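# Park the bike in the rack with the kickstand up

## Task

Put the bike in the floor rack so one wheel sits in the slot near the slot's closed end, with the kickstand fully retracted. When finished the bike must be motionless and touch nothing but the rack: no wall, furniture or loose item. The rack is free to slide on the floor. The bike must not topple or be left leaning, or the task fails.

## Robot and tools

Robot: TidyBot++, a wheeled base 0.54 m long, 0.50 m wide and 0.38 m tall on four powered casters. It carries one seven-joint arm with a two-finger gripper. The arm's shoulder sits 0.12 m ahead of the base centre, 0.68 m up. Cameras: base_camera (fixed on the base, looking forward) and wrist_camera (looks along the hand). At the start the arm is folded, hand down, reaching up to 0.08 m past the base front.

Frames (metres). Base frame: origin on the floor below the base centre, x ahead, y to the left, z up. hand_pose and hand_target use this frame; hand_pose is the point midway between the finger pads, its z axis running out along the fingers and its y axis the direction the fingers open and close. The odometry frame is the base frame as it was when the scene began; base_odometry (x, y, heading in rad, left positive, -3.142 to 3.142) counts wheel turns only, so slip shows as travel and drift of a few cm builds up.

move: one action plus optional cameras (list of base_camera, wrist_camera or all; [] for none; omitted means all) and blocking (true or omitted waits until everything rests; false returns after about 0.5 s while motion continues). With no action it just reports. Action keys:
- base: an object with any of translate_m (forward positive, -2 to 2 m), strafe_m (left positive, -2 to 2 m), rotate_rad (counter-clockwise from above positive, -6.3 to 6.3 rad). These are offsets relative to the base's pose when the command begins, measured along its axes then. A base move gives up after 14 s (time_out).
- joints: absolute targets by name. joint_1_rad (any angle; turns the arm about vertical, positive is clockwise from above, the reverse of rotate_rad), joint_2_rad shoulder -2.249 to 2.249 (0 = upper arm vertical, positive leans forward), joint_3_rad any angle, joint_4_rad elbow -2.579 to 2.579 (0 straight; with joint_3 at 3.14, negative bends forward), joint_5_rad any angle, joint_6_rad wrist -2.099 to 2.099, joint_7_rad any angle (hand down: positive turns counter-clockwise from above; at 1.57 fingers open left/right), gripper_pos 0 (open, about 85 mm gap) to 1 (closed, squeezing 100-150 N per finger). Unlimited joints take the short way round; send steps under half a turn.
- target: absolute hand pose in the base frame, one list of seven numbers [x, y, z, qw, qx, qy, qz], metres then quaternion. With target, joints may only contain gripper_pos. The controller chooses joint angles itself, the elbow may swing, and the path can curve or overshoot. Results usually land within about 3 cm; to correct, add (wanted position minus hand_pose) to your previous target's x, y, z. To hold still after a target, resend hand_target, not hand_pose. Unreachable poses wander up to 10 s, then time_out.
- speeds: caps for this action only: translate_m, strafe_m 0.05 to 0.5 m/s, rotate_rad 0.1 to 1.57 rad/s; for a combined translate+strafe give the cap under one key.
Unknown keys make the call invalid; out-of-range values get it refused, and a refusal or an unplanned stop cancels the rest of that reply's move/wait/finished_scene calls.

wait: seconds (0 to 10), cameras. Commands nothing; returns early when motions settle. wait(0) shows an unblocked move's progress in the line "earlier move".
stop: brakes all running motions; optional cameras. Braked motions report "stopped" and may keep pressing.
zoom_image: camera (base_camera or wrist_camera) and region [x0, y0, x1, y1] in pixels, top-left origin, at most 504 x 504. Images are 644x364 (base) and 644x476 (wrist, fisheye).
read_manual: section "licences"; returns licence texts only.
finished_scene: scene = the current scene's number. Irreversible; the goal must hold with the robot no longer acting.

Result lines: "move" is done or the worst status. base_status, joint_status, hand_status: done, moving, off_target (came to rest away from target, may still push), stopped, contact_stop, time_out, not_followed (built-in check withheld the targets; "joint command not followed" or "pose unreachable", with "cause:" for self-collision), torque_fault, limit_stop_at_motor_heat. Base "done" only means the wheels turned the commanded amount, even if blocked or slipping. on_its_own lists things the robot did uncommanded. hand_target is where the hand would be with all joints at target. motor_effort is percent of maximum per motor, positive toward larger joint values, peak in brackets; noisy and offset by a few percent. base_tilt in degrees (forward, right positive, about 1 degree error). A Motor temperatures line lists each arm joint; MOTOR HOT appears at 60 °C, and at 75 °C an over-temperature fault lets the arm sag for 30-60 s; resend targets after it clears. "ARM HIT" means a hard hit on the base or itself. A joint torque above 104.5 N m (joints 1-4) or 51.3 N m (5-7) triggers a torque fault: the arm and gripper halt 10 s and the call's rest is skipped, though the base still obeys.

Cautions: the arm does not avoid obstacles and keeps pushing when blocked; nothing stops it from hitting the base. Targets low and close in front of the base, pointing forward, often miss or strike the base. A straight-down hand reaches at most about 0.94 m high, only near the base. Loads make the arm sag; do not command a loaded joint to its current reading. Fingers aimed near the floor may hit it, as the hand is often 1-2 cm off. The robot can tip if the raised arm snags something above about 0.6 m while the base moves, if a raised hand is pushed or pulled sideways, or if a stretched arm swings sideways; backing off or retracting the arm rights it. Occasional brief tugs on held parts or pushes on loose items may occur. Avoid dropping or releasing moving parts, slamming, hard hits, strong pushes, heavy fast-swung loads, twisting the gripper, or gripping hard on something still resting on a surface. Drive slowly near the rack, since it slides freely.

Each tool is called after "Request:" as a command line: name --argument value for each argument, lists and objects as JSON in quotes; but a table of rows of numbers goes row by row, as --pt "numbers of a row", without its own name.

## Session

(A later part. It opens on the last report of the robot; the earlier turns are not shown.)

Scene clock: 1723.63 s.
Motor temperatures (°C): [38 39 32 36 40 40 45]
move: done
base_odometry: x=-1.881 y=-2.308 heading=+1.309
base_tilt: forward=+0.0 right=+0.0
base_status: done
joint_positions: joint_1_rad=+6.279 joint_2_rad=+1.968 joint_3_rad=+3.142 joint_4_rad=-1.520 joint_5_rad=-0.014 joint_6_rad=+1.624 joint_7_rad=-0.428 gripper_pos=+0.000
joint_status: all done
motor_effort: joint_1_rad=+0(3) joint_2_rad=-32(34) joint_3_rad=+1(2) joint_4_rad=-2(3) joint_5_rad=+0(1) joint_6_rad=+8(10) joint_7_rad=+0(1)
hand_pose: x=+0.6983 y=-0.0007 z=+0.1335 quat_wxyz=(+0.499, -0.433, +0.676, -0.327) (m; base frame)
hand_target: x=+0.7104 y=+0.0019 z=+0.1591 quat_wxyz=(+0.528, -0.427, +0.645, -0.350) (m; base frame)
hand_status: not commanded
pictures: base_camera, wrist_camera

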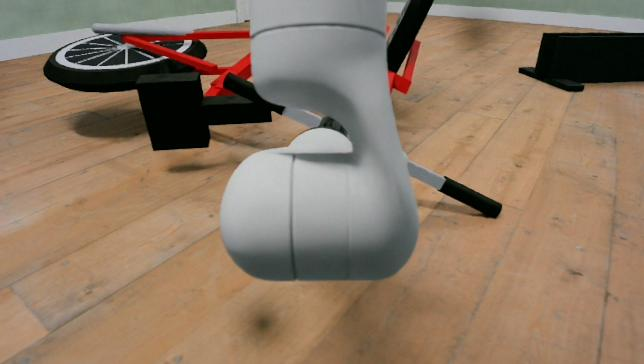

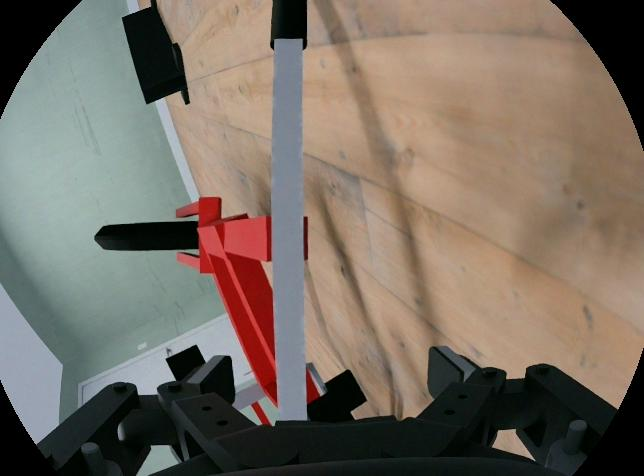

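Request:
move --base '{"translate_m": 0.1, "strafe_m": -0.02}' --speeds '{"translate_m": 0.1}'

Scene clock: 1728.17 s.
Motor temperatures (°C): [38 39 32 36 40 40 45]
move: done
base_odometry: x=-1.836 y=-2.217 heading=+1.310
base_tilt: forward=-0.1 right=+0.0
base_status: done
joint_positions: joint_1_rad=+6.279 joint_2_rad=+1.971 joint_3_rad=+3.142 joint_4_rad=-1.518 joint_5_rad=-0.014 joint_6_rad=+1.625 joint_7_rad=-0.428 gripper_pos=+0.000
joint_status: not commanded
motor_effort: joint_1_rad=-1(1) joint_2_rad=-32(34) joint_3_rad=+1(2) joint_4_rad=-2(3) joint_5_rad=+1(1) joint_6_rad=+8(10) joint_7_rad=+0(0)
hand_pose: x=+0.6977 y=-0.0007 z=+0.1325 quat_wxyz=(+0.499, -0.433, +0.676, -0.327) (m; base frame)
hand_target: x=+0.7104 y=+0.0019 z=+0.1591 quat_wxyz=(+0.528, -0.427, +0.645, -0.350) (m; base frame)
hand_status: not commanded
pictures: base_camera, wrist_camera

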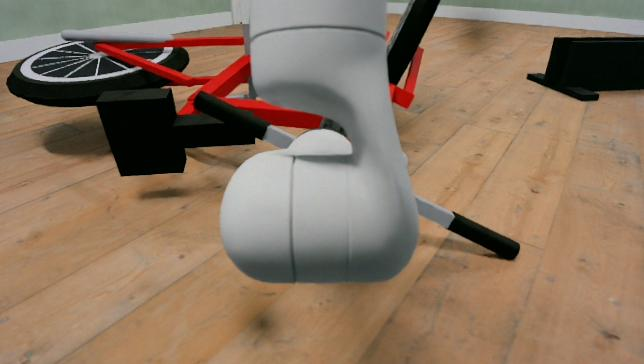

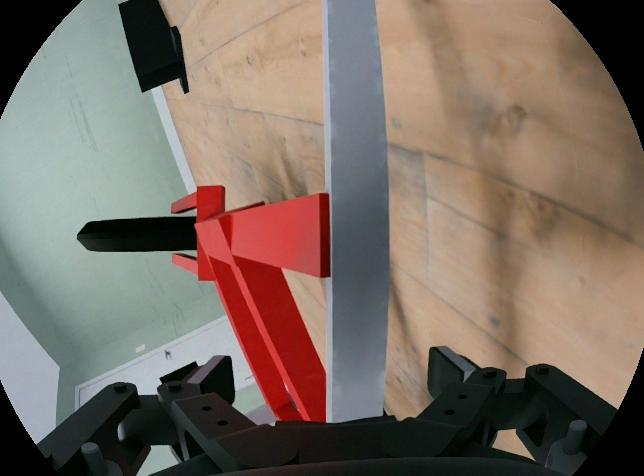

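Request:
move --base '{"translate_m": 0.008, "strafe_m": -0.015}' --speeds '{"translate_m": 0.1}' --joints '{"joint_2_rad": 1.985}'

Request:
move --joints '{"gripper_pos": 1.0}'

Scene clock: 1733.03 s.
Motor temperatures (°C): [38 39 32 36 40 40 45]
move: done
base_odometry: x=-1.819 y=-2.213 heading=+1.310
base_tilt: forward=-0.1 right=+0.0
base_status: done
joint_positions: joint_1_rad=+6.285 joint_2_rad=+1.979 joint_3_rad=+3.142 joint_4_rad=-1.518 joint_5_rad=-0.014 joint_6_rad=+1.625 joint_7_rad=-0.428 gripper_pos=+0.000
joint_status: all done
motor_effort: joint_1_rad=-1(3) joint_2_rad=-32(33) joint_3_rad=+1(2) joint_4_rad=-1(3) joint_5_rad=+0(1) joint_6_rad=+9(10) joint_7_rad=+0(0)
hand_pose: x=+0.6930 y=-0.0044 z=+0.1277 quat_wxyz=(+0.495, -0.432, +0.679, -0.326) (m; base frame)
hand_target: x=+0.7025 y=+0.0019 z=+0.1503 quat_wxyz=(+0.523, -0.430, +0.649, -0.346) (m; base frame)
hand_status: not commanded
pictures: base_camera, wrist_camera

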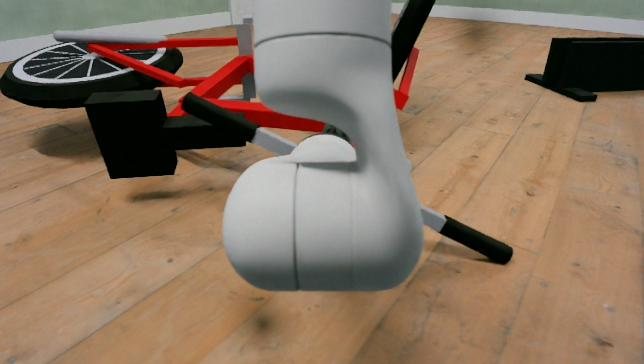

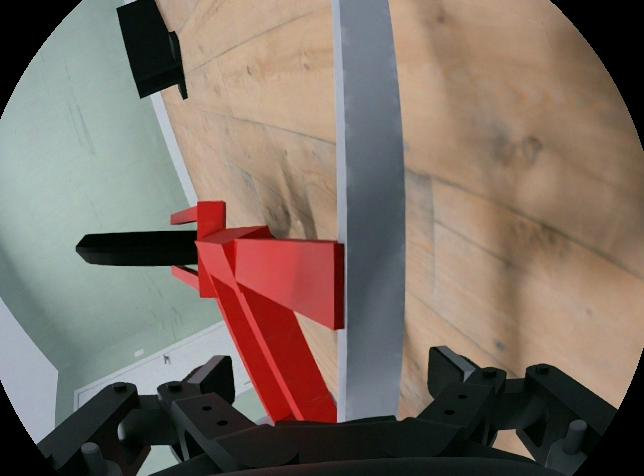

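Scene clock: 1734.13 s.
Motor temperatures (°C): [38 39 32 36 40 40 45]
move: off_target
base_odometry: x=-1.819 y=-2.213 heading=+1.310
base_tilt: forward=+0.0 right=+0.0
base_status: not commanded
joint_positions: joint_1_rad=+6.281 joint_2_rad=+1.992 joint_3_rad=+3.139 joint_4_rad=-1.516 joint_5_rad=-0.014 joint_6_rad=+1.631 joint_7_rad=-0.428 gripper_pos=+0.800
joint_status: gripper_pos off_target (ended at +0.800, target +1.000)
motor_effort: joint_1_rad=-1(4) joint_2_rad=-35(36) joint_3_rad=+3(5) joint_4_rad=-2(3) joint_5_rad=+0(4) joint_6_rad=+11(14) joint_7_rad=+3(3)
hand_pose: x=+0.6868 y=-0.0011 z=+0.1223 quat_wxyz=(+0.494, -0.433, +0.681, -0.323) (m; base frame)
hand_target: x=+0.7025 y=+0.0019 z=+0.1503 quat_wxyz=(+0.523, -0.430, +0.649, -0.346) (m; base frame)
hand_status: not commanded
pictures: base_camera, wrist_camera

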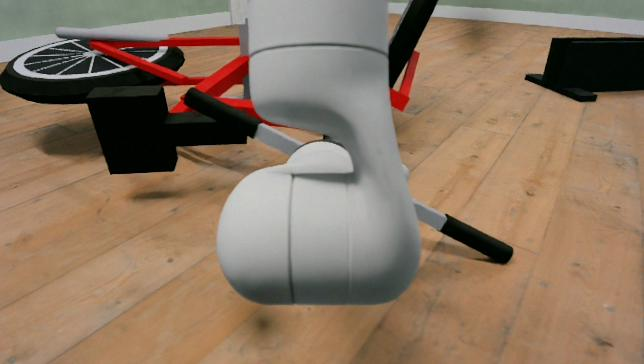

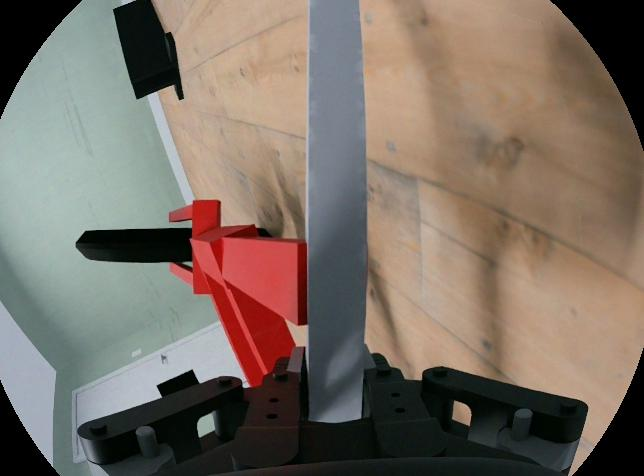

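Request:
move --base '{"translate_m": 0.02}' --speeds '{"translate_m": 0.05}' --joints '{"joint_2_rad": 1.73, "joint_4_rad": -1.74, "joint_6_rad": 1.64, "joint_7_rad": -0.44}' --cameras '[]'

Request:
move --base '{"translate_m": 0.02}' --speeds '{"translate_m": 0.05}' --joints '{"joint_2_rad": 1.53, "joint_4_rad": -1.96, "joint_6_rad": 1.56, "joint_7_rad": -0.48}'

Request:
move --base '{"translate_m": 0.033}' --speeds '{"translate_m": 0.05}' --joints '{"joint_2_rad": 1.30, "joint_4_rad": -2.08, "joint_6_rad": 1.36, "joint_7_rad": -0.54}' --cameras '[]'

Request:
move --base '{"translate_m": 0.033}' --speeds '{"translate_m": 0.05}' --joints '{"joint_2_rad": 1.08, "joint_4_rad": -2.18, "joint_6_rad": 1.16, "joint_7_rad": -0.60}'

Scene clock: 1753.80 s.
Motor temperatures (°C): [38 39 32 36 40 40 45]
move: off_target
base_odometry: x=-1.814 y=-2.194 heading=+1.309
base_tilt: forward=+0.0 right=+0.0
base_status: done
joint_positions: joint_1_rad=+6.286 joint_2_rad=+1.836 joint_3_rad=+3.139 joint_4_rad=-1.728 joint_5_rad=-0.014 joint_6_rad=+1.598 joint_7_rad=-0.428 gripper_pos=+0.801
joint_status: joint_2_rad off_target (ended at +1.836, target +1.730); the others done
motor_effort: joint_1_rad=+0(4) joint_2_rad=-48(49) joint_3_rad=+3(5) joint_4_rad=-1(4) joint_5_rad=-2(3) joint_6_rad=+21(22) joint_7_rad=+3(6)
hand_pose: x=+0.6833 y=-0.0036 z=+0.1648 quat_wxyz=(+0.463, -0.445, +0.703, -0.305) (m; base frame)
hand_target: x=+0.7339 y=+0.0020 z=+0.2378 quat_wxyz=(+0.515, -0.424, +0.670, -0.326) (m; base frame)
hand_status: not commanded
pictures: none
No camera images: "cameras" was empty.

Scene clock: 1755.07 s.
Motor temperatures (°C): [38 39 32 36 40 40 45]
move: off_target
base_odometry: x=-1.809 y=-2.174 heading=+1.309
base_tilt: forward=+0.0 right=+0.0
base_status: done
joint_positions: joint_1_rad=+6.281 joint_2_rad=+1.636 joint_3_rad=+3.137 joint_4_rad=-1.933 joint_5_rad=-0.014 joint_6_rad=+1.524 joint_7_rad=-0.428 gripper_pos=+0.804
joint_status: joint_2_rad off_target (ended at +1.636, target +1.530); the others done
motor_effort: joint_1_rad=+0(3) joint_2_rad=-49(51) joint_3_rad=+4(4) joint_4_rad=-4(5) joint_5_rad=-1(2) joint_6_rad=+22(24) joint_7_rad=+3(3)
hand_pose: x=+0.6853 y=-0.0001 z=+0.2261 quat_wxyz=(+0.436, -0.458, +0.720, -0.285) (m; base frame)
hand_target: x=+0.7235 y=+0.0021 z=+0.2941 quat_wxyz=(+0.487, -0.426, +0.703, -0.295) (m; base frame)
hand_status: not commanded
pictures: base_camera, wrist_camera

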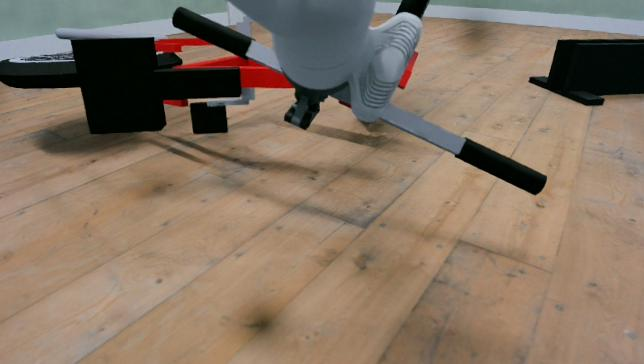

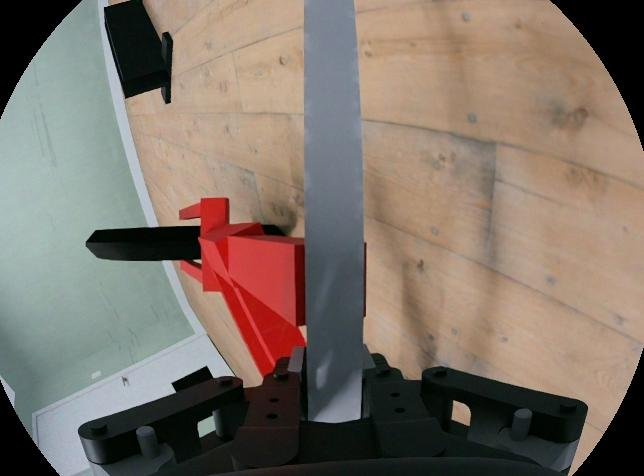

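Scene clock: 1756.33 s.
Motor temperatures (°C): [38 39 32 36 40 40 45]
move: off_target
base_odometry: x=-1.800 y=-2.142 heading=+1.309
base_tilt: forward=-0.1 right=+0.0
base_status: done
joint_positions: joint_1_rad=+6.282 joint_2_rad=+1.410 joint_3_rad=+3.137 joint_4_rad=-2.086 joint_5_rad=-0.014 joint_6_rad=+1.344 joint_7_rad=-0.469 gripper_pos=+0.805
joint_status: joint_2_rad off_target (ended at +1.410, target +1.300); the others done
motor_effort: joint_1_rad=+0(3) joint_2_rad=-50(52) joint_3_rad=+2(4) joint_4_rad=+3(5) joint_5_rad=+0(2) joint_6_rad=+19(23) joint_7_rad=+1(4)
hand_pose: x=+0.6855 y=+0.0002 z=+0.2837 quat_wxyz=(+0.403, -0.457, +0.752, -0.251) (m; base frame)
hand_target: x=+0.7306 y=+0.0022 z=+0.3537 quat_wxyz=(+0.463, -0.417, +0.737, -0.261) (m; base frame)
hand_status: not commanded
pictures: none
No camera images: "cameras" was empty.

Scene clock: 1757.57 s.
Motor temperatures (°C): [38 39 32 36 40 40 45]
move: off_target
base_odometry: x=-1.791 y=-2.110 heading=+1.308
base_tilt: forward=-0.1 right=+0.0
base_status: done
joint_positions: joint_1_rad=+6.283 joint_2_rad=+1.198 joint_3_rad=+3.137 joint_4_rad=-2.175 joint_5_rad=-0.014 joint_6_rad=+1.144 joint_7_rad=-0.552 gripper_pos=+0.805
joint_status: joint_2_rad off_target (ended at +1.198, target +1.080); the others done
motor_effort: joint_1_rad=+0(4) joint_2_rad=-50(52) joint_3_rad=+3(4) joint_4_rad=+1(7) joint_5_rad=+1(4) joint_6_rad=+18(21) joint_7_rad=+4(5)
hand_pose: x=+0.6851 y=+0.0001 z=+0.3386 quat_wxyz=(+0.384, -0.433, +0.786, -0.217) (m; base frame)
hand_target: x=+0.7217 y=+0.0023 z=+0.4108 quat_wxyz=(+0.440, -0.405, +0.767, -0.231) (m; base frame)
hand_status: not commanded
pictures: base_camera, wrist_camera

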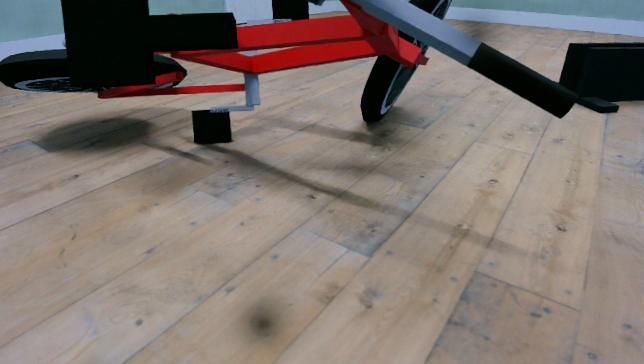

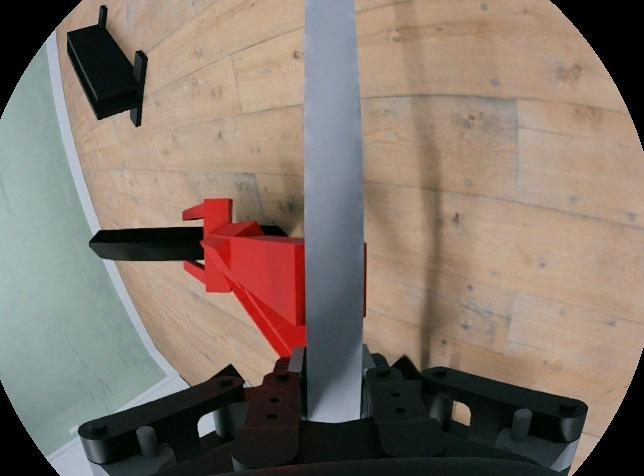

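Request:
move --base '{"translate_m": 0.04}' --speeds '{"translate_m": 0.06}' --joints '{"joint_2_rad": 0.87, "joint_4_rad": -2.18, "joint_6_rad": 0.86, "joint_7_rad": -0.67}' --cameras '[]'

Request:
move --base '{"translate_m": 0.04}' --speeds '{"translate_m": 0.06}' --joints '{"joint_2_rad": 0.68, "joint_4_rad": -2.14, "joint_6_rad": 0.55, "joint_7_rad": -0.75}'

Scene clock: 1764.17 s.
Motor temperatures (°C): [38 40 32 36 40 40 45]
move: off_target
base_odometry: x=-1.780 y=-2.071 heading=+1.308
base_tilt: forward=-0.1 right=+0.0
base_status: done
joint_positions: joint_1_rad=+6.284 joint_2_rad=+0.982 joint_3_rad=+3.137 joint_4_rad=-2.200 joint_5_rad=-0.014 joint_6_rad=+0.868 joint_7_rad=-0.623 gripper_pos=+0.805
joint_status: joint_2_rad off_target (ended at +0.982, target +0.870); the others done
motor_effort: joint_1_rad=+0(4) joint_2_rad=-49(51) joint_3_rad=+3(5) joint_4_rad=+4(10) joint_5_rad=+2(4) joint_6_rad=+16(19) joint_7_rad=+4(5)
hand_pose: x=+0.6856 y=+0.0004 z=+0.3909 quat_wxyz=(+0.358, -0.412, +0.817, -0.184) (m; base frame)
hand_target: x=+0.7228 y=+0.0024 z=+0.4594 quat_wxyz=(+0.413, -0.387, +0.800, -0.199) (m; base frame)
hand_status: not commanded
pictures: none
No camera images: "cameras" was empty.

Scene clock: 1765.33 s.
Motor temperatures (°C): [38 40 32 36 40 40 45]
move: off_target
base_odometry: x=-1.770 y=-2.032 heading=+1.307
base_tilt: forward=+0.0 right=+0.0
base_status: done
joint_positions: joint_1_rad=+6.283 joint_2_rad=+0.797 joint_3_rad=+3.137 joint_4_rad=-2.173 joint_5_rad=-0.014 joint_6_rad=+0.576 joint_7_rad=-0.702 gripper_pos=+0.805
joint_status: joint_2_rad off_target (ended at +0.797, target +0.680); the others done
motor_effort: joint_1_rad=-1(4) joint_2_rad=-48(50) joint_3_rad=+2(5) joint_4_rad=+7(11) joint_5_rad=+3(4) joint_6_rad=+13(18) joint_7_rad=+4(5)
hand_pose: x=+0.6853 y=+0.0019 z=+0.4378 quat_wxyz=(+0.332, -0.387, +0.847, -0.153) (m; base frame)
hand_target: x=+0.7212 y=+0.0024 z=+0.5104 quat_wxyz=(+0.387, -0.362, +0.831, -0.168) (m; base frame)
hand_status: not commanded
pictures: base_camera, wrist_camera

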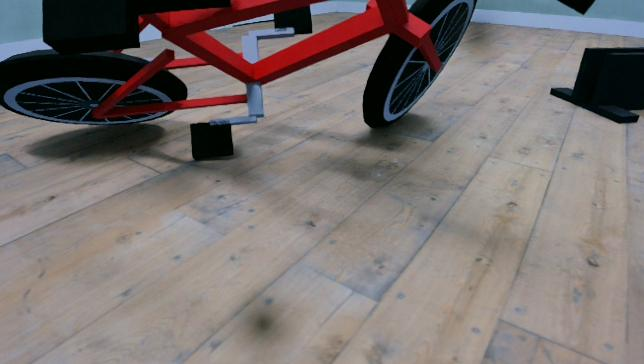

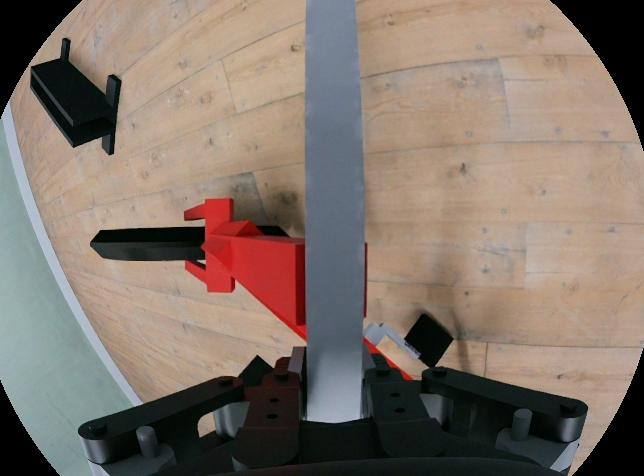

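Request:
move --base '{"translate_m": 0.05}' --speeds '{"translate_m": 0.07}' --joints '{"joint_2_rad": 0.53, "joint_4_rad": -2.07, "joint_6_rad": 0.23, "joint_7_rad": -0.83}' --cameras '[]'

Request:
move --base '{"translate_m": 0.05}' --speeds '{"translate_m": 0.07}' --joints '{"joint_2_rad": 0.41, "joint_4_rad": -1.97, "joint_6_rad": -0.10, "joint_7_rad": -0.91}'

Scene clock: 1772.13 s.
Motor temperatures (°C): [38 40 32 36 40 40 45]
move: off_target
base_odometry: x=-1.756 y=-1.984 heading=+1.307
base_tilt: forward=+0.0 right=+0.1
base_status: done
joint_positions: joint_1_rad=+6.309 joint_2_rad=+0.674 joint_3_rad=+3.157 joint_4_rad=-2.140 joint_5_rad=-0.014 joint_6_rad=+0.249 joint_7_rad=-0.792 gripper_pos=+0.805
joint_status: joint_2_rad off_target (ended at +0.674, target +0.530); joint_4_rad off_target (ended at -2.140, target -2.070); the others done
motor_effort: joint_1_rad=-6(8) joint_2_rad=-53(55) joint_3_rad=-3(5) joint_4_rad=+15(18) joint_5_rad=+6(7) joint_6_rad=+12(17) joint_7_rad=+5(6)
hand_pose: x=+0.6523 y=-0.0221 z=+0.4518 quat_wxyz=(+0.259, -0.342, +0.896, -0.117) (m; base frame)
hand_target: x=+0.7108 y=+0.0024 z=+0.5524 quat_wxyz=(+0.351, -0.336, +0.863, -0.136) (m; base frame)
hand_status: not commanded
pictures: none
No camera images: "cameras" was empty.

Scene clock: 1773.40 s.
Motor temperatures (°C): [38 40 32 36 40 40 45]
move: off_target
base_odometry: x=-1.743 y=-1.936 heading=+1.306
base_tilt: forward=+0.0 right=+0.0
base_status: done
joint_positions: joint_1_rad=+6.312 joint_2_rad=+0.557 joint_3_rad=+3.165 joint_4_rad=-2.056 joint_5_rad=-0.014 joint_6_rad=-0.081 joint_7_rad=-0.874 gripper_pos=+0.805
joint_status: joint_2_rad off_target (ended at +0.557, target +0.410); joint_4_rad off_target (ended at -2.056, target -1.970); the others done
motor_effort: joint_1_rad=-7(9) joint_2_rad=-53(54) joint_3_rad=-5(6) joint_4_rad=+22(24) joint_5_rad=+5(7) joint_6_rad=+11(14) joint_7_rad=+5(7)
hand_pose: x=+0.6342 y=-0.0258 z=+0.4868 quat_wxyz=(+0.205, -0.305, +0.926, -0.084) (m; base frame)
hand_target: x=+0.6949 y=+0.0024 z=+0.5946 quat_wxyz=(+0.307, -0.307, +0.894, -0.105) (m; base frame)
hand_status: not commanded
pictures: base_camera, wrist_camera

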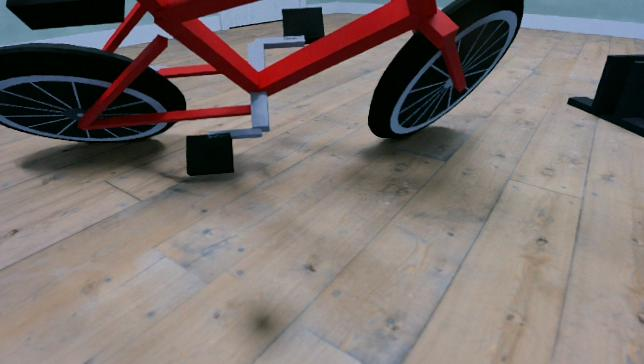

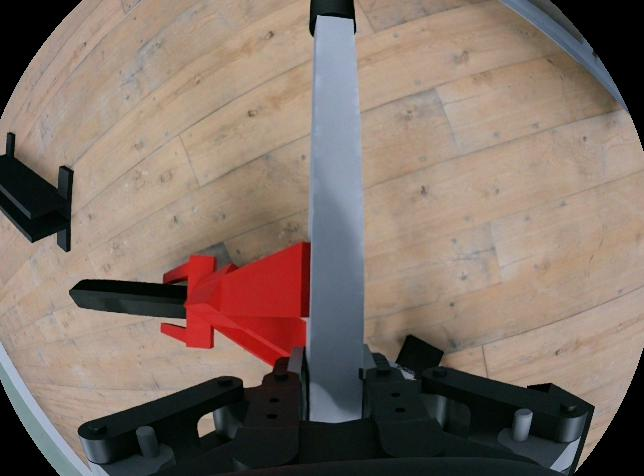

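Request:
move --base '{"translate_m": 0.02}' --speeds '{"translate_m": 0.05}' --joints '{"joint_2_rad": 0.33, "joint_4_rad": -1.89, "joint_6_rad": -0.08, "joint_7_rad": -0.95}'

Scene clock: 1795.43 s.
Motor temperatures (°C): [38 41 32 36 40 40 45]
move: off_target
base_odometry: x=-1.738 y=-1.916 heading=+1.306
base_tilt: forward=+0.0 right=+0.1
base_status: done
joint_positions: joint_1_rad=+6.314 joint_2_rad=+0.510 joint_3_rad=+3.166 joint_4_rad=-2.021 joint_5_rad=-0.014 joint_6_rad=-0.138 joint_7_rad=-0.903 gripper_pos=+0.805
joint_status: joint_2_rad off_target (ended at +0.510, target +0.330); joint_4_rad off_target (ended at -2.021, target -1.890); the others done
motor_effort: joint_1_rad=-8(10) joint_2_rad=-57(59) joint_3_rad=-4(8) joint_4_rad=+31(33) joint_5_rad=+4(5) joint_6_rad=+20(22) joint_7_rad=+5(6)
hand_pose: x=+0.6462 y=-0.0276 z=+0.5145 quat_wxyz=(+0.218, -0.290, +0.928, -0.086) (m; base frame)
hand_target: x=+0.7379 y=+0.0024 z=+0.6824 quat_wxyz=(+0.389, -0.279, +0.869, -0.124) (m; base frame)
hand_status: not commanded
pictures: base_camera, wrist_camera

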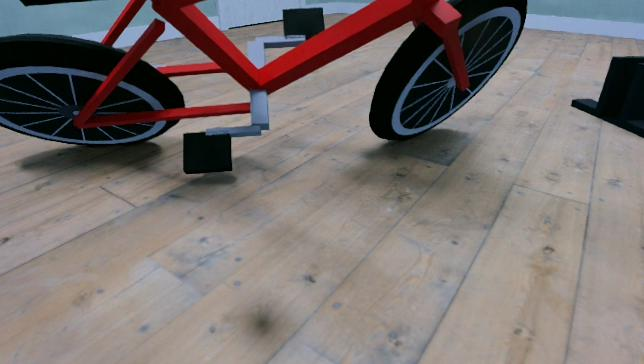

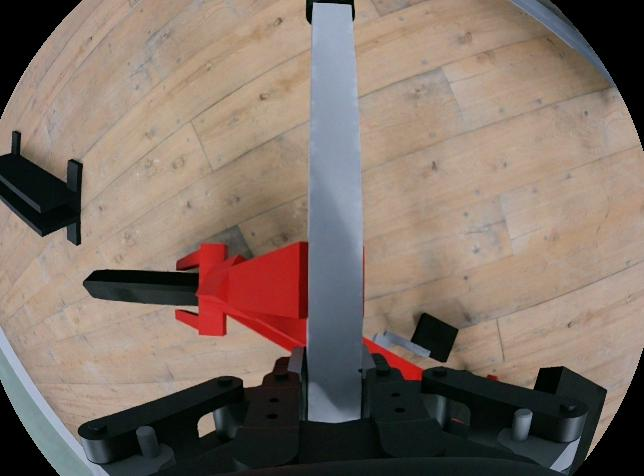

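Request:
move --base '{"translate_m": 0.055, "strafe_m": -0.015}' --speeds '{"translate_m": 0.07}' --joints '{"joint_2_rad": 0.28, "joint_4_rad": -1.79, "joint_6_rad": -0.31, "joint_7_rad": -0.98}'

Scene clock: 1813.80 s.
Motor temperatures (°C): [38 41 32 36 40 40 45]
move: off_target
base_odometry: x=-1.709 y=-1.867 heading=+1.306
base_tilt: forward=-0.1 right=+0.0
base_status: done
joint_positions: joint_1_rad=+6.316 joint_2_rad=+0.448 joint_3_rad=+3.166 joint_4_rad=-1.921 joint_5_rad=-0.014 joint_6_rad=-0.363 joint_7_rad=-0.932 gripper_pos=+0.805
joint_status: joint_2_rad off_target (ended at +0.448, target +0.280); joint_4_rad off_target (ended at -1.921, target -1.790); the others done
motor_effort: joint_1_rad=-7(10) joint_2_rad=-56(58) joint_3_rad=-5(7) joint_4_rad=+35(36) joint_5_rad=+2(5) joint_6_rad=+20(22) joint_7_rad=+4(6)
hand_pose: x=+0.6440 y=-0.0275 z=+0.5502 quat_wxyz=(+0.190, -0.277, +0.939, -0.071) (m; base frame)
hand_target: x=+0.7261 y=+0.0024 z=+0.7104 quat_wxyz=(+0.356, -0.271, +0.888, -0.108) (m; base frame)
hand_status: not commanded
pictures: base_camera, wrist_camera

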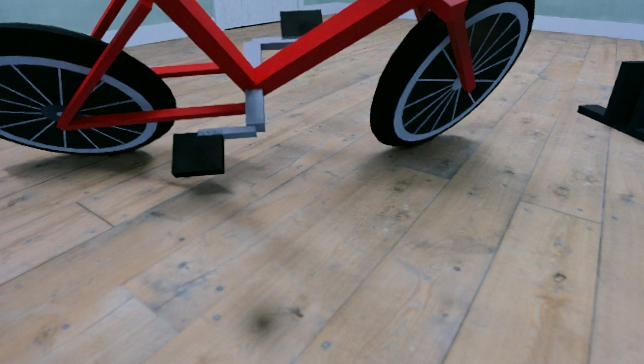

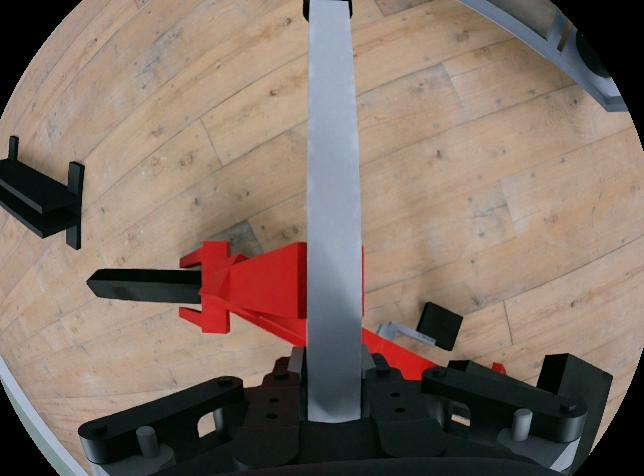

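Request:
move --base '{"translate_m": 0.055, "strafe_m": -0.01}' --speeds '{"translate_m": 0.07}' --joints '{"joint_2_rad": 0.25, "joint_4_rad": -1.69, "joint_6_rad": -0.50, "joint_7_rad": -1.03}'

Request:
move --base '{"translate_m": 0.065, "strafe_m": -0.01}' --speeds '{"translate_m": 0.07}' --joints '{"joint_2_rad": 0.25, "joint_4_rad": -1.60, "joint_6_rad": -0.70, "joint_7_rad": -1.08}'

Scene clock: 1819.77 s.
Motor temperatures (°C): [38 41 32 36 40 40 45]
move: off_target
base_odometry: x=-1.685 y=-1.817 heading=+1.306
base_tilt: forward=+0.0 right=+0.0
base_status: done
joint_positions: joint_1_rad=+6.314 joint_2_rad=+0.408 joint_3_rad=+3.166 joint_4_rad=-1.827 joint_5_rad=-0.014 joint_6_rad=-0.548 joint_7_rad=-0.975 gripper_pos=+0.805
joint_status: joint_2_rad off_target (ended at +0.408, target +0.250); joint_4_rad off_target (ended at -1.827, target -1.690); the others done
motor_effort: joint_1_rad=-6(9) joint_2_rad=-54(56) joint_3_rad=-3(6) joint_4_rad=+36(37) joint_5_rad=+1(3) joint_6_rad=+18(22) joint_7_rad=+3(4)
hand_pose: x=+0.6423 y=-0.0256 z=+0.5826 quat_wxyz=(+0.169, -0.259, +0.949, -0.057) (m; base frame)
hand_target: x=+0.7172 y=+0.0024 z=+0.7383 quat_wxyz=(+0.331, -0.252, +0.905, -0.091) (m; base frame)
hand_status: not commanded
pictures: base_camera, wrist_camera

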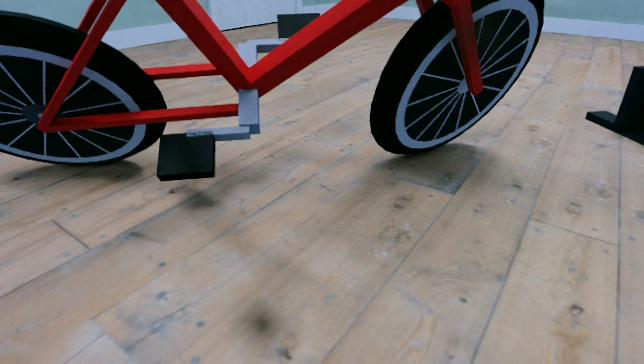

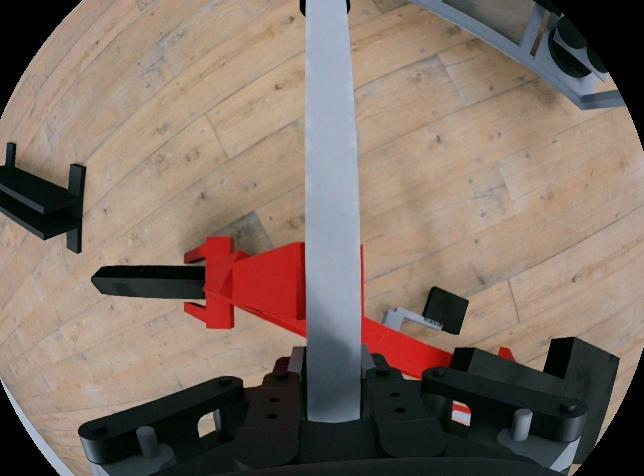

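Scene clock: 1821.23 s.
Motor temperatures (°C): [38 42 32 36 40 40 45]
move: off_target
base_odometry: x=-1.658 y=-1.757 heading=+1.305
base_tilt: forward=+0.0 right=+0.0
base_status: done
joint_positions: joint_1_rad=+6.310 joint_2_rad=+0.384 joint_3_rad=+3.166 joint_4_rad=-1.731 joint_5_rad=-0.014 joint_6_rad=-0.736 joint_7_rad=-1.021 gripper_pos=+0.805
joint_status: joint_2_rad off_target (ended at +0.384, target +0.250); joint_4_rad off_target (ended at -1.731, target -1.600); the others done
motor_effort: joint_1_rad=-5(7) joint_2_rad=-50(58) joint_3_rad=-3(4) joint_4_rad=+35(38) joint_5_rad=+0(2) joint_6_rad=+17(20) joint_7_rad=+2(4)
hand_pose: x=+0.6348 y=-0.0222 z=+0.6111 quat_wxyz=(+0.139, -0.241, +0.960, -0.042) (m; base frame)
hand_target: x=+0.6989 y=+0.0023 z=+0.7445 quat_wxyz=(+0.283, -0.233, +0.928, -0.070) (m; base frame)
hand_status: not commanded
pictures: base_camera, wrist_camera

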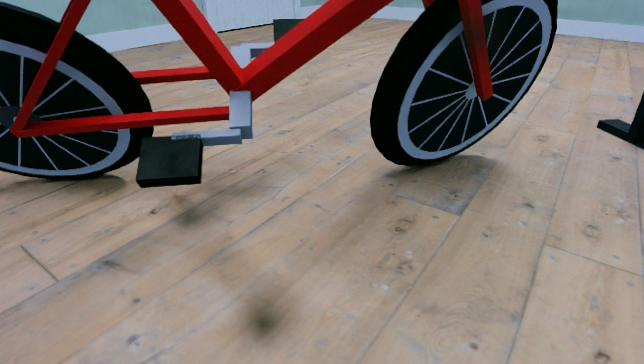

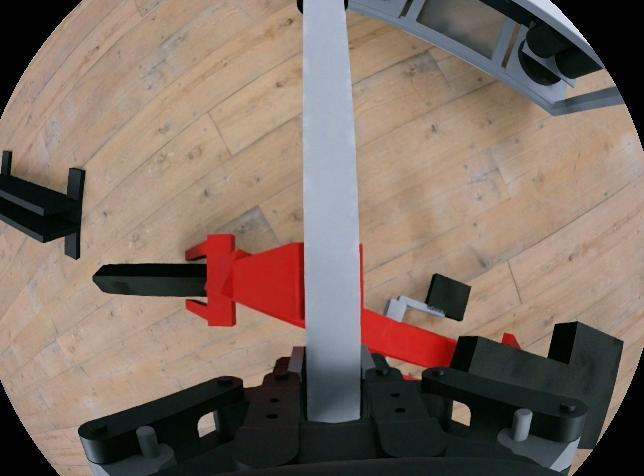

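Request:
move --base '{"translate_m": 0.06, "strafe_m": -0.01}' --speeds '{"translate_m": 0.06}' --joints '{"joint_2_rad": 0.24, "joint_4_rad": -1.555, "joint_6_rad": -0.81, "joint_7_rad": -1.13}' --cameras '[]'

Request:
move --base '{"translate_m": 0.06, "strafe_m": -0.01}' --speeds '{"translate_m": 0.06}' --joints '{"joint_2_rad": 0.235, "joint_4_rad": -1.51, "joint_6_rad": -0.92, "joint_7_rad": -1.18}'

Scene clock: 1830.40 s.
Motor temperatures (°C): [38 42 32 36 40 40 45]
move: off_target
base_odometry: x=-1.633 y=-1.701 heading=+1.305
base_tilt: forward=-0.1 right=+0.0
base_status: done
joint_positions: joint_1_rad=+6.306 joint_2_rad=+0.360 joint_3_rad=+3.166 joint_4_rad=-1.679 joint_5_rad=-0.014 joint_6_rad=-0.844 joint_7_rad=-1.069 gripper_pos=+0.806
joint_status: joint_2_rad off_target (ended at +0.360, target +0.240); joint_4_rad off_target (ended at -1.679, target -1.555); the others done
motor_effort: joint_1_rad=-5(7) joint_2_rad=-48(56) joint_3_rad=-2(4) joint_4_rad=+34(36) joint_5_rad=-1(2) joint_6_rad=+16(18) joint_7_rad=+2(3)
hand_pose: x=+0.6270 y=-0.0191 z=+0.6323 quat_wxyz=(+0.124, -0.221, +0.967, -0.033) (m; base frame)
hand_target: x=+0.6846 y=+0.0023 z=+0.7531 quat_wxyz=(+0.259, -0.212, +0.941, -0.058) (m; base frame)
hand_status: not commanded
pictures: none
No camera images: "cameras" was empty.

Scene clock: 1831.93 s.
Motor temperatures (°C): [38 42 32 36 40 40 45]
move: off_target
base_odometry: x=-1.607 y=-1.646 heading=+1.305
base_tilt: forward=+0.0 right=-0.1
base_status: done
joint_positions: joint_1_rad=+6.303 joint_2_rad=+0.349 joint_3_rad=+3.165 joint_4_rad=-1.628 joint_5_rad=-0.014 joint_6_rad=-0.947 joint_7_rad=-1.116 gripper_pos=+0.806
joint_status: joint_2_rad off_target (ended at +0.349, target +0.235); joint_4_rad off_target (ended at -1.628, target -1.510); the others done
motor_effort: joint_1_rad=-4(6) joint_2_rad=-46(54) joint_3_rad=-2(4) joint_4_rad=+32(35) joint_5_rad=-1(3) joint_6_rad=+14(17) joint_7_rad=+2(3)
hand_pose: x=+0.6190 y=-0.0166 z=+0.6489 quat_wxyz=(+0.106, -0.201, +0.974, -0.025) (m; base frame)
hand_target: x=+0.6694 y=+0.0023 z=+0.7599 quat_wxyz=(+0.232, -0.189, +0.953, -0.045) (m; base frame)
hand_status: not commanded
pictures: base_camera, wrist_camera

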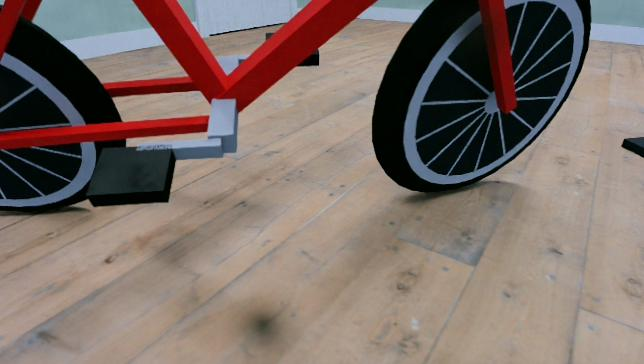

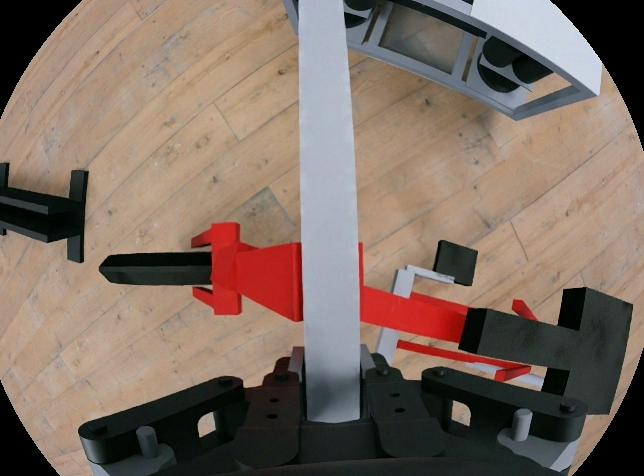

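Request:
move --base '{"translate_m": 0.066, "strafe_m": -0.01}' --speeds '{"translate_m": 0.06}' --joints '{"joint_2_rad": 0.265, "joint_4_rad": -1.43, "joint_6_rad": -1.04, "joint_7_rad": -1.23}' --cameras '[]'

Request:
move --base '{"translate_m": 0.06}' --speeds '{"translate_m": 0.06}' --joints '{"joint_2_rad": 0.295, "joint_4_rad": -1.36, "joint_6_rad": -1.16, "joint_7_rad": -1.28}'

Scene clock: 1846.70 s.
Motor temperatures (°C): [38 42 32 37 40 40 45]
move: off_target
base_odometry: x=-1.580 y=-1.585 heading=+1.304
base_tilt: forward=-0.1 right=+0.0
base_status: done
joint_positions: joint_1_rad=+6.302 joint_2_rad=+0.370 joint_3_rad=+3.165 joint_4_rad=-1.534 joint_5_rad=-0.014 joint_6_rad=-1.057 joint_7_rad=-1.163 gripper_pos=+0.806
joint_status: joint_2_rad off_target (ended at +0.369, target +0.265); joint_4_rad off_target (ended at -1.534, target -1.430); the others done
motor_effort: joint_1_rad=-3(5) joint_2_rad=-45(51) joint_3_rad=-1(3) joint_4_rad=+31(35) joint_5_rad=+0(2) joint_6_rad=+14(16) joint_7_rad=+1(3)
hand_pose: x=+0.6241 y=-0.0157 z=+0.6651 quat_wxyz=(+0.089, -0.179, +0.980, -0.018) (m; base frame)
hand_target: x=+0.6642 y=+0.0022 z=+0.7630 quat_wxyz=(+0.199, -0.167, +0.965, -0.034) (m; base frame)
hand_status: not commanded
pictures: none
No camera images: "cameras" was empty.

Scene clock: 1848.20 s.
Motor temperatures (°C): [38 42 32 37 40 40 45]
move: off_target
base_odometry: x=-1.564 y=-1.527 heading=+1.304
base_tilt: forward=+0.0 right=+0.0
base_status: done
joint_positions: joint_1_rad=+6.300 joint_2_rad=+0.397 joint_3_rad=+3.164 joint_4_rad=-1.457 joint_5_rad=-0.014 joint_6_rad=-1.158 joint_7_rad=-1.211 gripper_pos=+0.806
joint_status: joint_2_rad off_target (ended at +0.397, target +0.295); joint_4_rad off_target (ended at -1.457, target -1.360); the others done
motor_effort: joint_1_rad=-3(4) joint_2_rad=-46(50) joint_3_rad=+0(1) joint_4_rad=+28(34) joint_5_rad=+0(1) joint_6_rad=+9(14) joint_7_rad=+1(2)
hand_pose: x=+0.6241 y=-0.0139 z=+0.6735 quat_wxyz=(+0.064, -0.158, +0.985, -0.011) (m; base frame)
hand_target: x=+0.6544 y=+0.0022 z=+0.7631 quat_wxyz=(+0.161, -0.144, +0.976, -0.023) (m; base frame)
hand_status: not commanded
pictures: base_camera, wrist_camera

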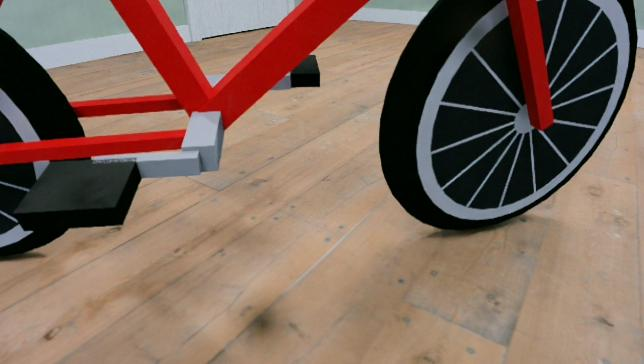

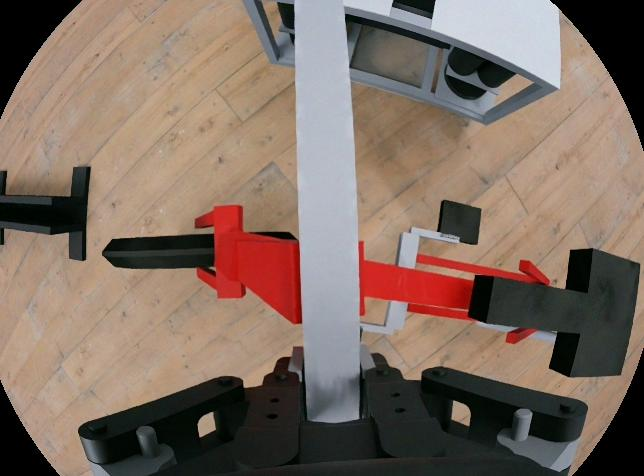

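Request:
move --base '{"translate_m": 0.05}' --speeds '{"translate_m": 0.05}' --joints '{"joint_2_rad": 0.34, "joint_4_rad": -1.28, "joint_6_rad": -1.26, "joint_7_rad": -1.38}'

Scene clock: 1861.87 s.
Motor temperatures (°C): [38 42 32 37 40 40 45]
move: off_target
base_odometry: x=-1.551 y=-1.479 heading=+1.304
base_tilt: forward=-0.1 right=+0.0
base_status: done
joint_positions: joint_1_rad=+6.298 joint_2_rad=+0.439 joint_3_rad=+3.162 joint_4_rad=-1.373 joint_5_rad=-0.014 joint_6_rad=-1.240 joint_7_rad=-1.310 gripper_pos=+0.806
joint_status: joint_2_rad off_target (ended at +0.439, target +0.340); joint_4_rad off_target (ended at -1.373, target -1.280); the others done
motor_effort: joint_1_rad=-2(4) joint_2_rad=-47(51) joint_3_rad=+0(1) joint_4_rad=+28(32) joint_5_rad=+0(2) joint_6_rad=+7(11) joint_7_rad=+1(2)
hand_pose: x=+0.6309 y=-0.0120 z=+0.6775 quat_wxyz=(+0.045, -0.111, +0.993, -0.004) (m; base frame)
hand_target: x=+0.6538 y=+0.0022 z=+0.7623 quat_wxyz=(+0.130, -0.095, +0.987, -0.012) (m; base frame)
hand_status: not commanded
pictures: base_camera, wrist_camera

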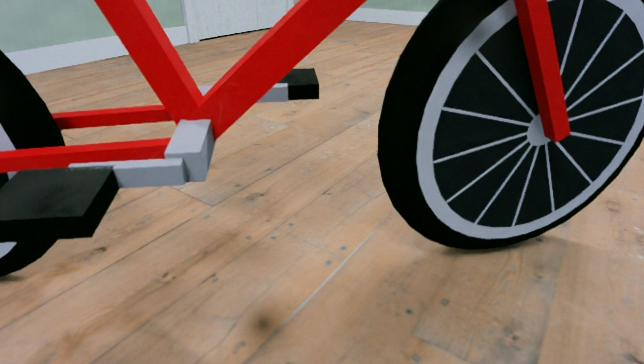

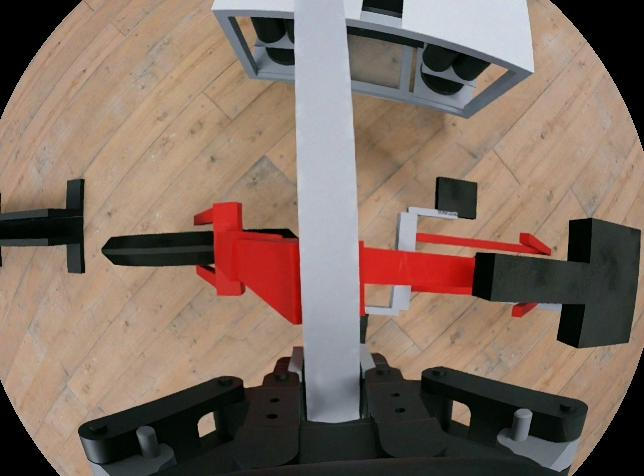

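Request:
move --base '{"translate_m": 0.04}' --speeds '{"translate_m": 0.05}' --joints '{"joint_2_rad": 0.35, "joint_4_rad": -1.27, "joint_6_rad": -1.32, "joint_7_rad": -1.44}'

Scene clock: 1870.30 s.
Motor temperatures (°C): [38 42 32 37 40 40 45]
move: off_target
base_odometry: x=-1.540 y=-1.441 heading=+1.303
base_tilt: forward=+0.0 right=+0.0
base_status: done
joint_positions: joint_1_rad=+6.291 joint_2_rad=+0.447 joint_3_rad=+3.158 joint_4_rad=-1.357 joint_5_rad=-0.013 joint_6_rad=-1.290 joint_7_rad=-1.376 gripper_pos=+0.806
joint_status: joint_2_rad off_target (ended at +0.447, target +0.350); joint_4_rad off_target (ended at -1.357, target -1.270); the others done
motor_effort: joint_1_rad=-2(5) joint_2_rad=-48(51) joint_3_rad=+0(3) joint_4_rad=+27(29) joint_5_rad=-1(5) joint_6_rad=+5(8) joint_7_rad=+1(1)
hand_pose: x=+0.6216 y=-0.0064 z=+0.6775 quat_wxyz=(+0.024, -0.084, +0.996, +0.000) (m; base frame)
hand_target: x=+0.6396 y=+0.0022 z=+0.7566 quat_wxyz=(+0.100, -0.066, +0.993, -0.006) (m; base frame)
hand_status: not commanded
pictures: base_camera, wrist_camera

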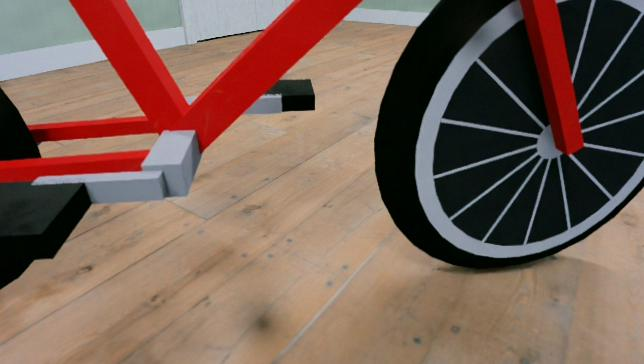

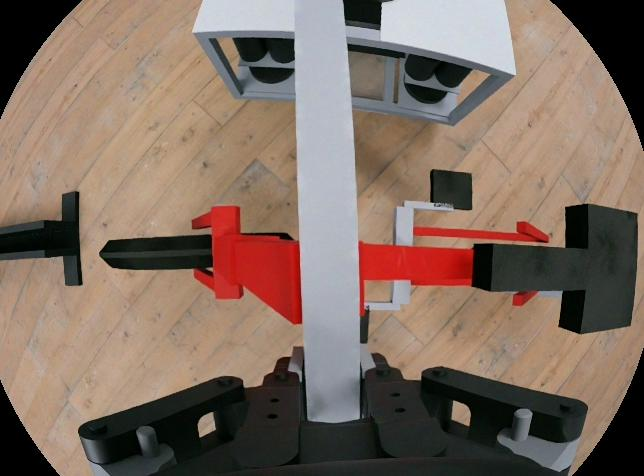

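Request:
move --joints '{"joint_2_rad": 0.38, "joint_4_rad": -1.36, "joint_6_rad": -1.25, "joint_7_rad": -1.5}'

Scene clock: 1881.30 s.
Motor temperatures (°C): [38 42 32 37 40 40 45]
move: off_target
base_odometry: x=-1.540 y=-1.441 heading=+1.303
base_tilt: forward=-0.1 right=+0.0
base_status: not commanded
joint_positions: joint_1_rad=+6.291 joint_2_rad=+0.442 joint_3_rad=+3.158 joint_4_rad=-1.366 joint_5_rad=-0.013 joint_6_rad=-1.288 joint_7_rad=-1.419 gripper_pos=+0.806
joint_status: joint_2_rad off_target (ended at +0.442, target +0.380); the others done
motor_effort: joint_1_rad=-1(2) joint_2_rad=-38(48) joint_3_rad=+1(2) joint_4_rad=+20(28) joint_5_rad=-2(3) joint_6_rad=+1(5) joint_7_rad=+0(2)
hand_pose: x=+0.6189 y=-0.0061 z=+0.6774 quat_wxyz=(+0.023, -0.063, +0.998, +0.001) (m; base frame)
hand_target: x=+0.6319 y=+0.0022 z=+0.7119 quat_wxyz=(+0.076, -0.036, +0.996, -0.002) (m; base frame)
hand_status: not commanded
pictures: base_camera, wrist_camera

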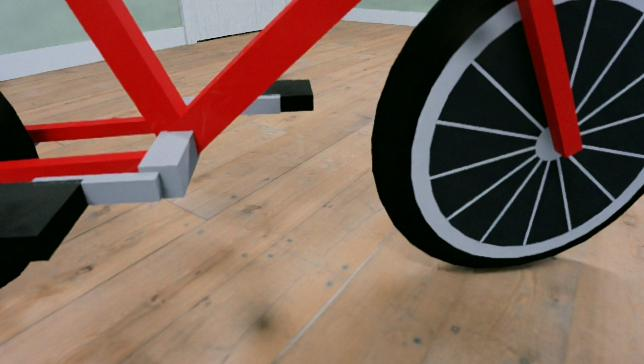

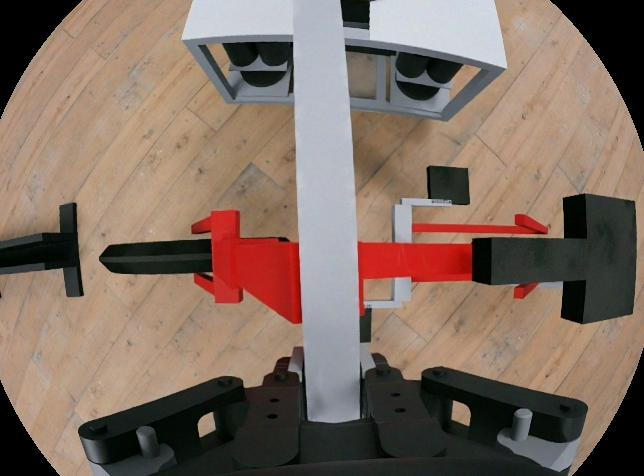

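Request:
move --joints '{"joint_7_rad": -1.62}' --cameras '[]'

Request:
move --base '{"translate_m": 0.005, "strafe_m": -0.1}' --speeds '{"strafe_m": 0.07}'

Scene clock: 1902.80 s.
Motor temperatures (°C): [38 42 32 37 40 40 45]
move: done
base_odometry: x=-1.540 y=-1.441 heading=+1.303
base_tilt: forward=+0.0 right=+0.0
base_status: not commanded
joint_positions: joint_1_rad=+6.285 joint_2_rad=+0.438 joint_3_rad=+3.153 joint_4_rad=-1.366 joint_5_rad=-0.012 joint_6_rad=-1.284 joint_7_rad=-1.553 gripper_pos=+0.806
joint_status: all done
motor_effort: joint_1_rad=-1(4) joint_2_rad=-39(39) joint_3_rad=+1(3) joint_4_rad=+19(20) joint_5_rad=-2(5) joint_6_rad=-2(3) joint_7_rad=-1(2)
hand_pose: x=+0.6200 y=-0.0014 z=+0.6792 quat_wxyz=(+0.027, -0.001, +1.000, +0.003) (m; base frame)
hand_target: x=+0.6319 y=+0.0022 z=+0.7119 quat_wxyz=(+0.076, +0.024, +0.997, +0.002) (m; base frame)
hand_status: not commanded
pictures: none
No camera images: "cameras" was empty.

Scene clock: 1904.77 s.
Motor temperatures (°C): [38 42 32 37 40 40 45]
move: done
base_odometry: x=-1.442 y=-1.462 heading=+1.303
base_tilt: forward=-0.1 right=+0.0
base_status: done
joint_positions: joint_1_rad=+6.288 joint_2_rad=+0.438 joint_3_rad=+3.147 joint_4_rad=-1.367 joint_5_rad=-0.011 joint_6_rad=-1.284 joint_7_rad=-1.553 gripper_pos=+0.806
joint_status: not commanded
motor_effort: joint_1_rad=+0(5) joint_2_rad=-39(41) joint_3_rad=+0(3) joint_4_rad=+20(22) joint_5_rad=-1(5) joint_6_rad=+0(2) joint_7_rad=+0(1)
hand_pose: x=+0.6194 y=-0.0006 z=+0.6789 quat_wxyz=(+0.026, -0.002, +1.000, +0.004) (m; base frame)
hand_target: x=+0.6319 y=+0.0022 z=+0.7119 quat_wxyz=(+0.076, +0.024, +0.997, +0.002) (m; base frame)
hand_status: not commanded
pictures: base_camera, wrist_camera

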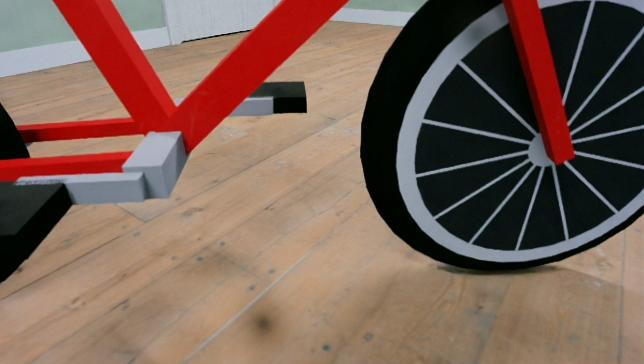

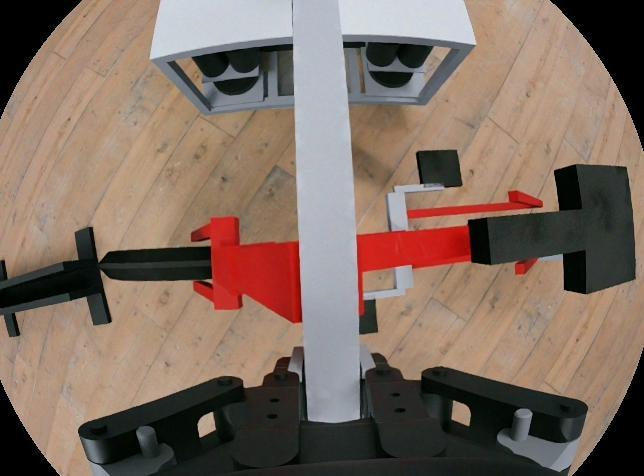

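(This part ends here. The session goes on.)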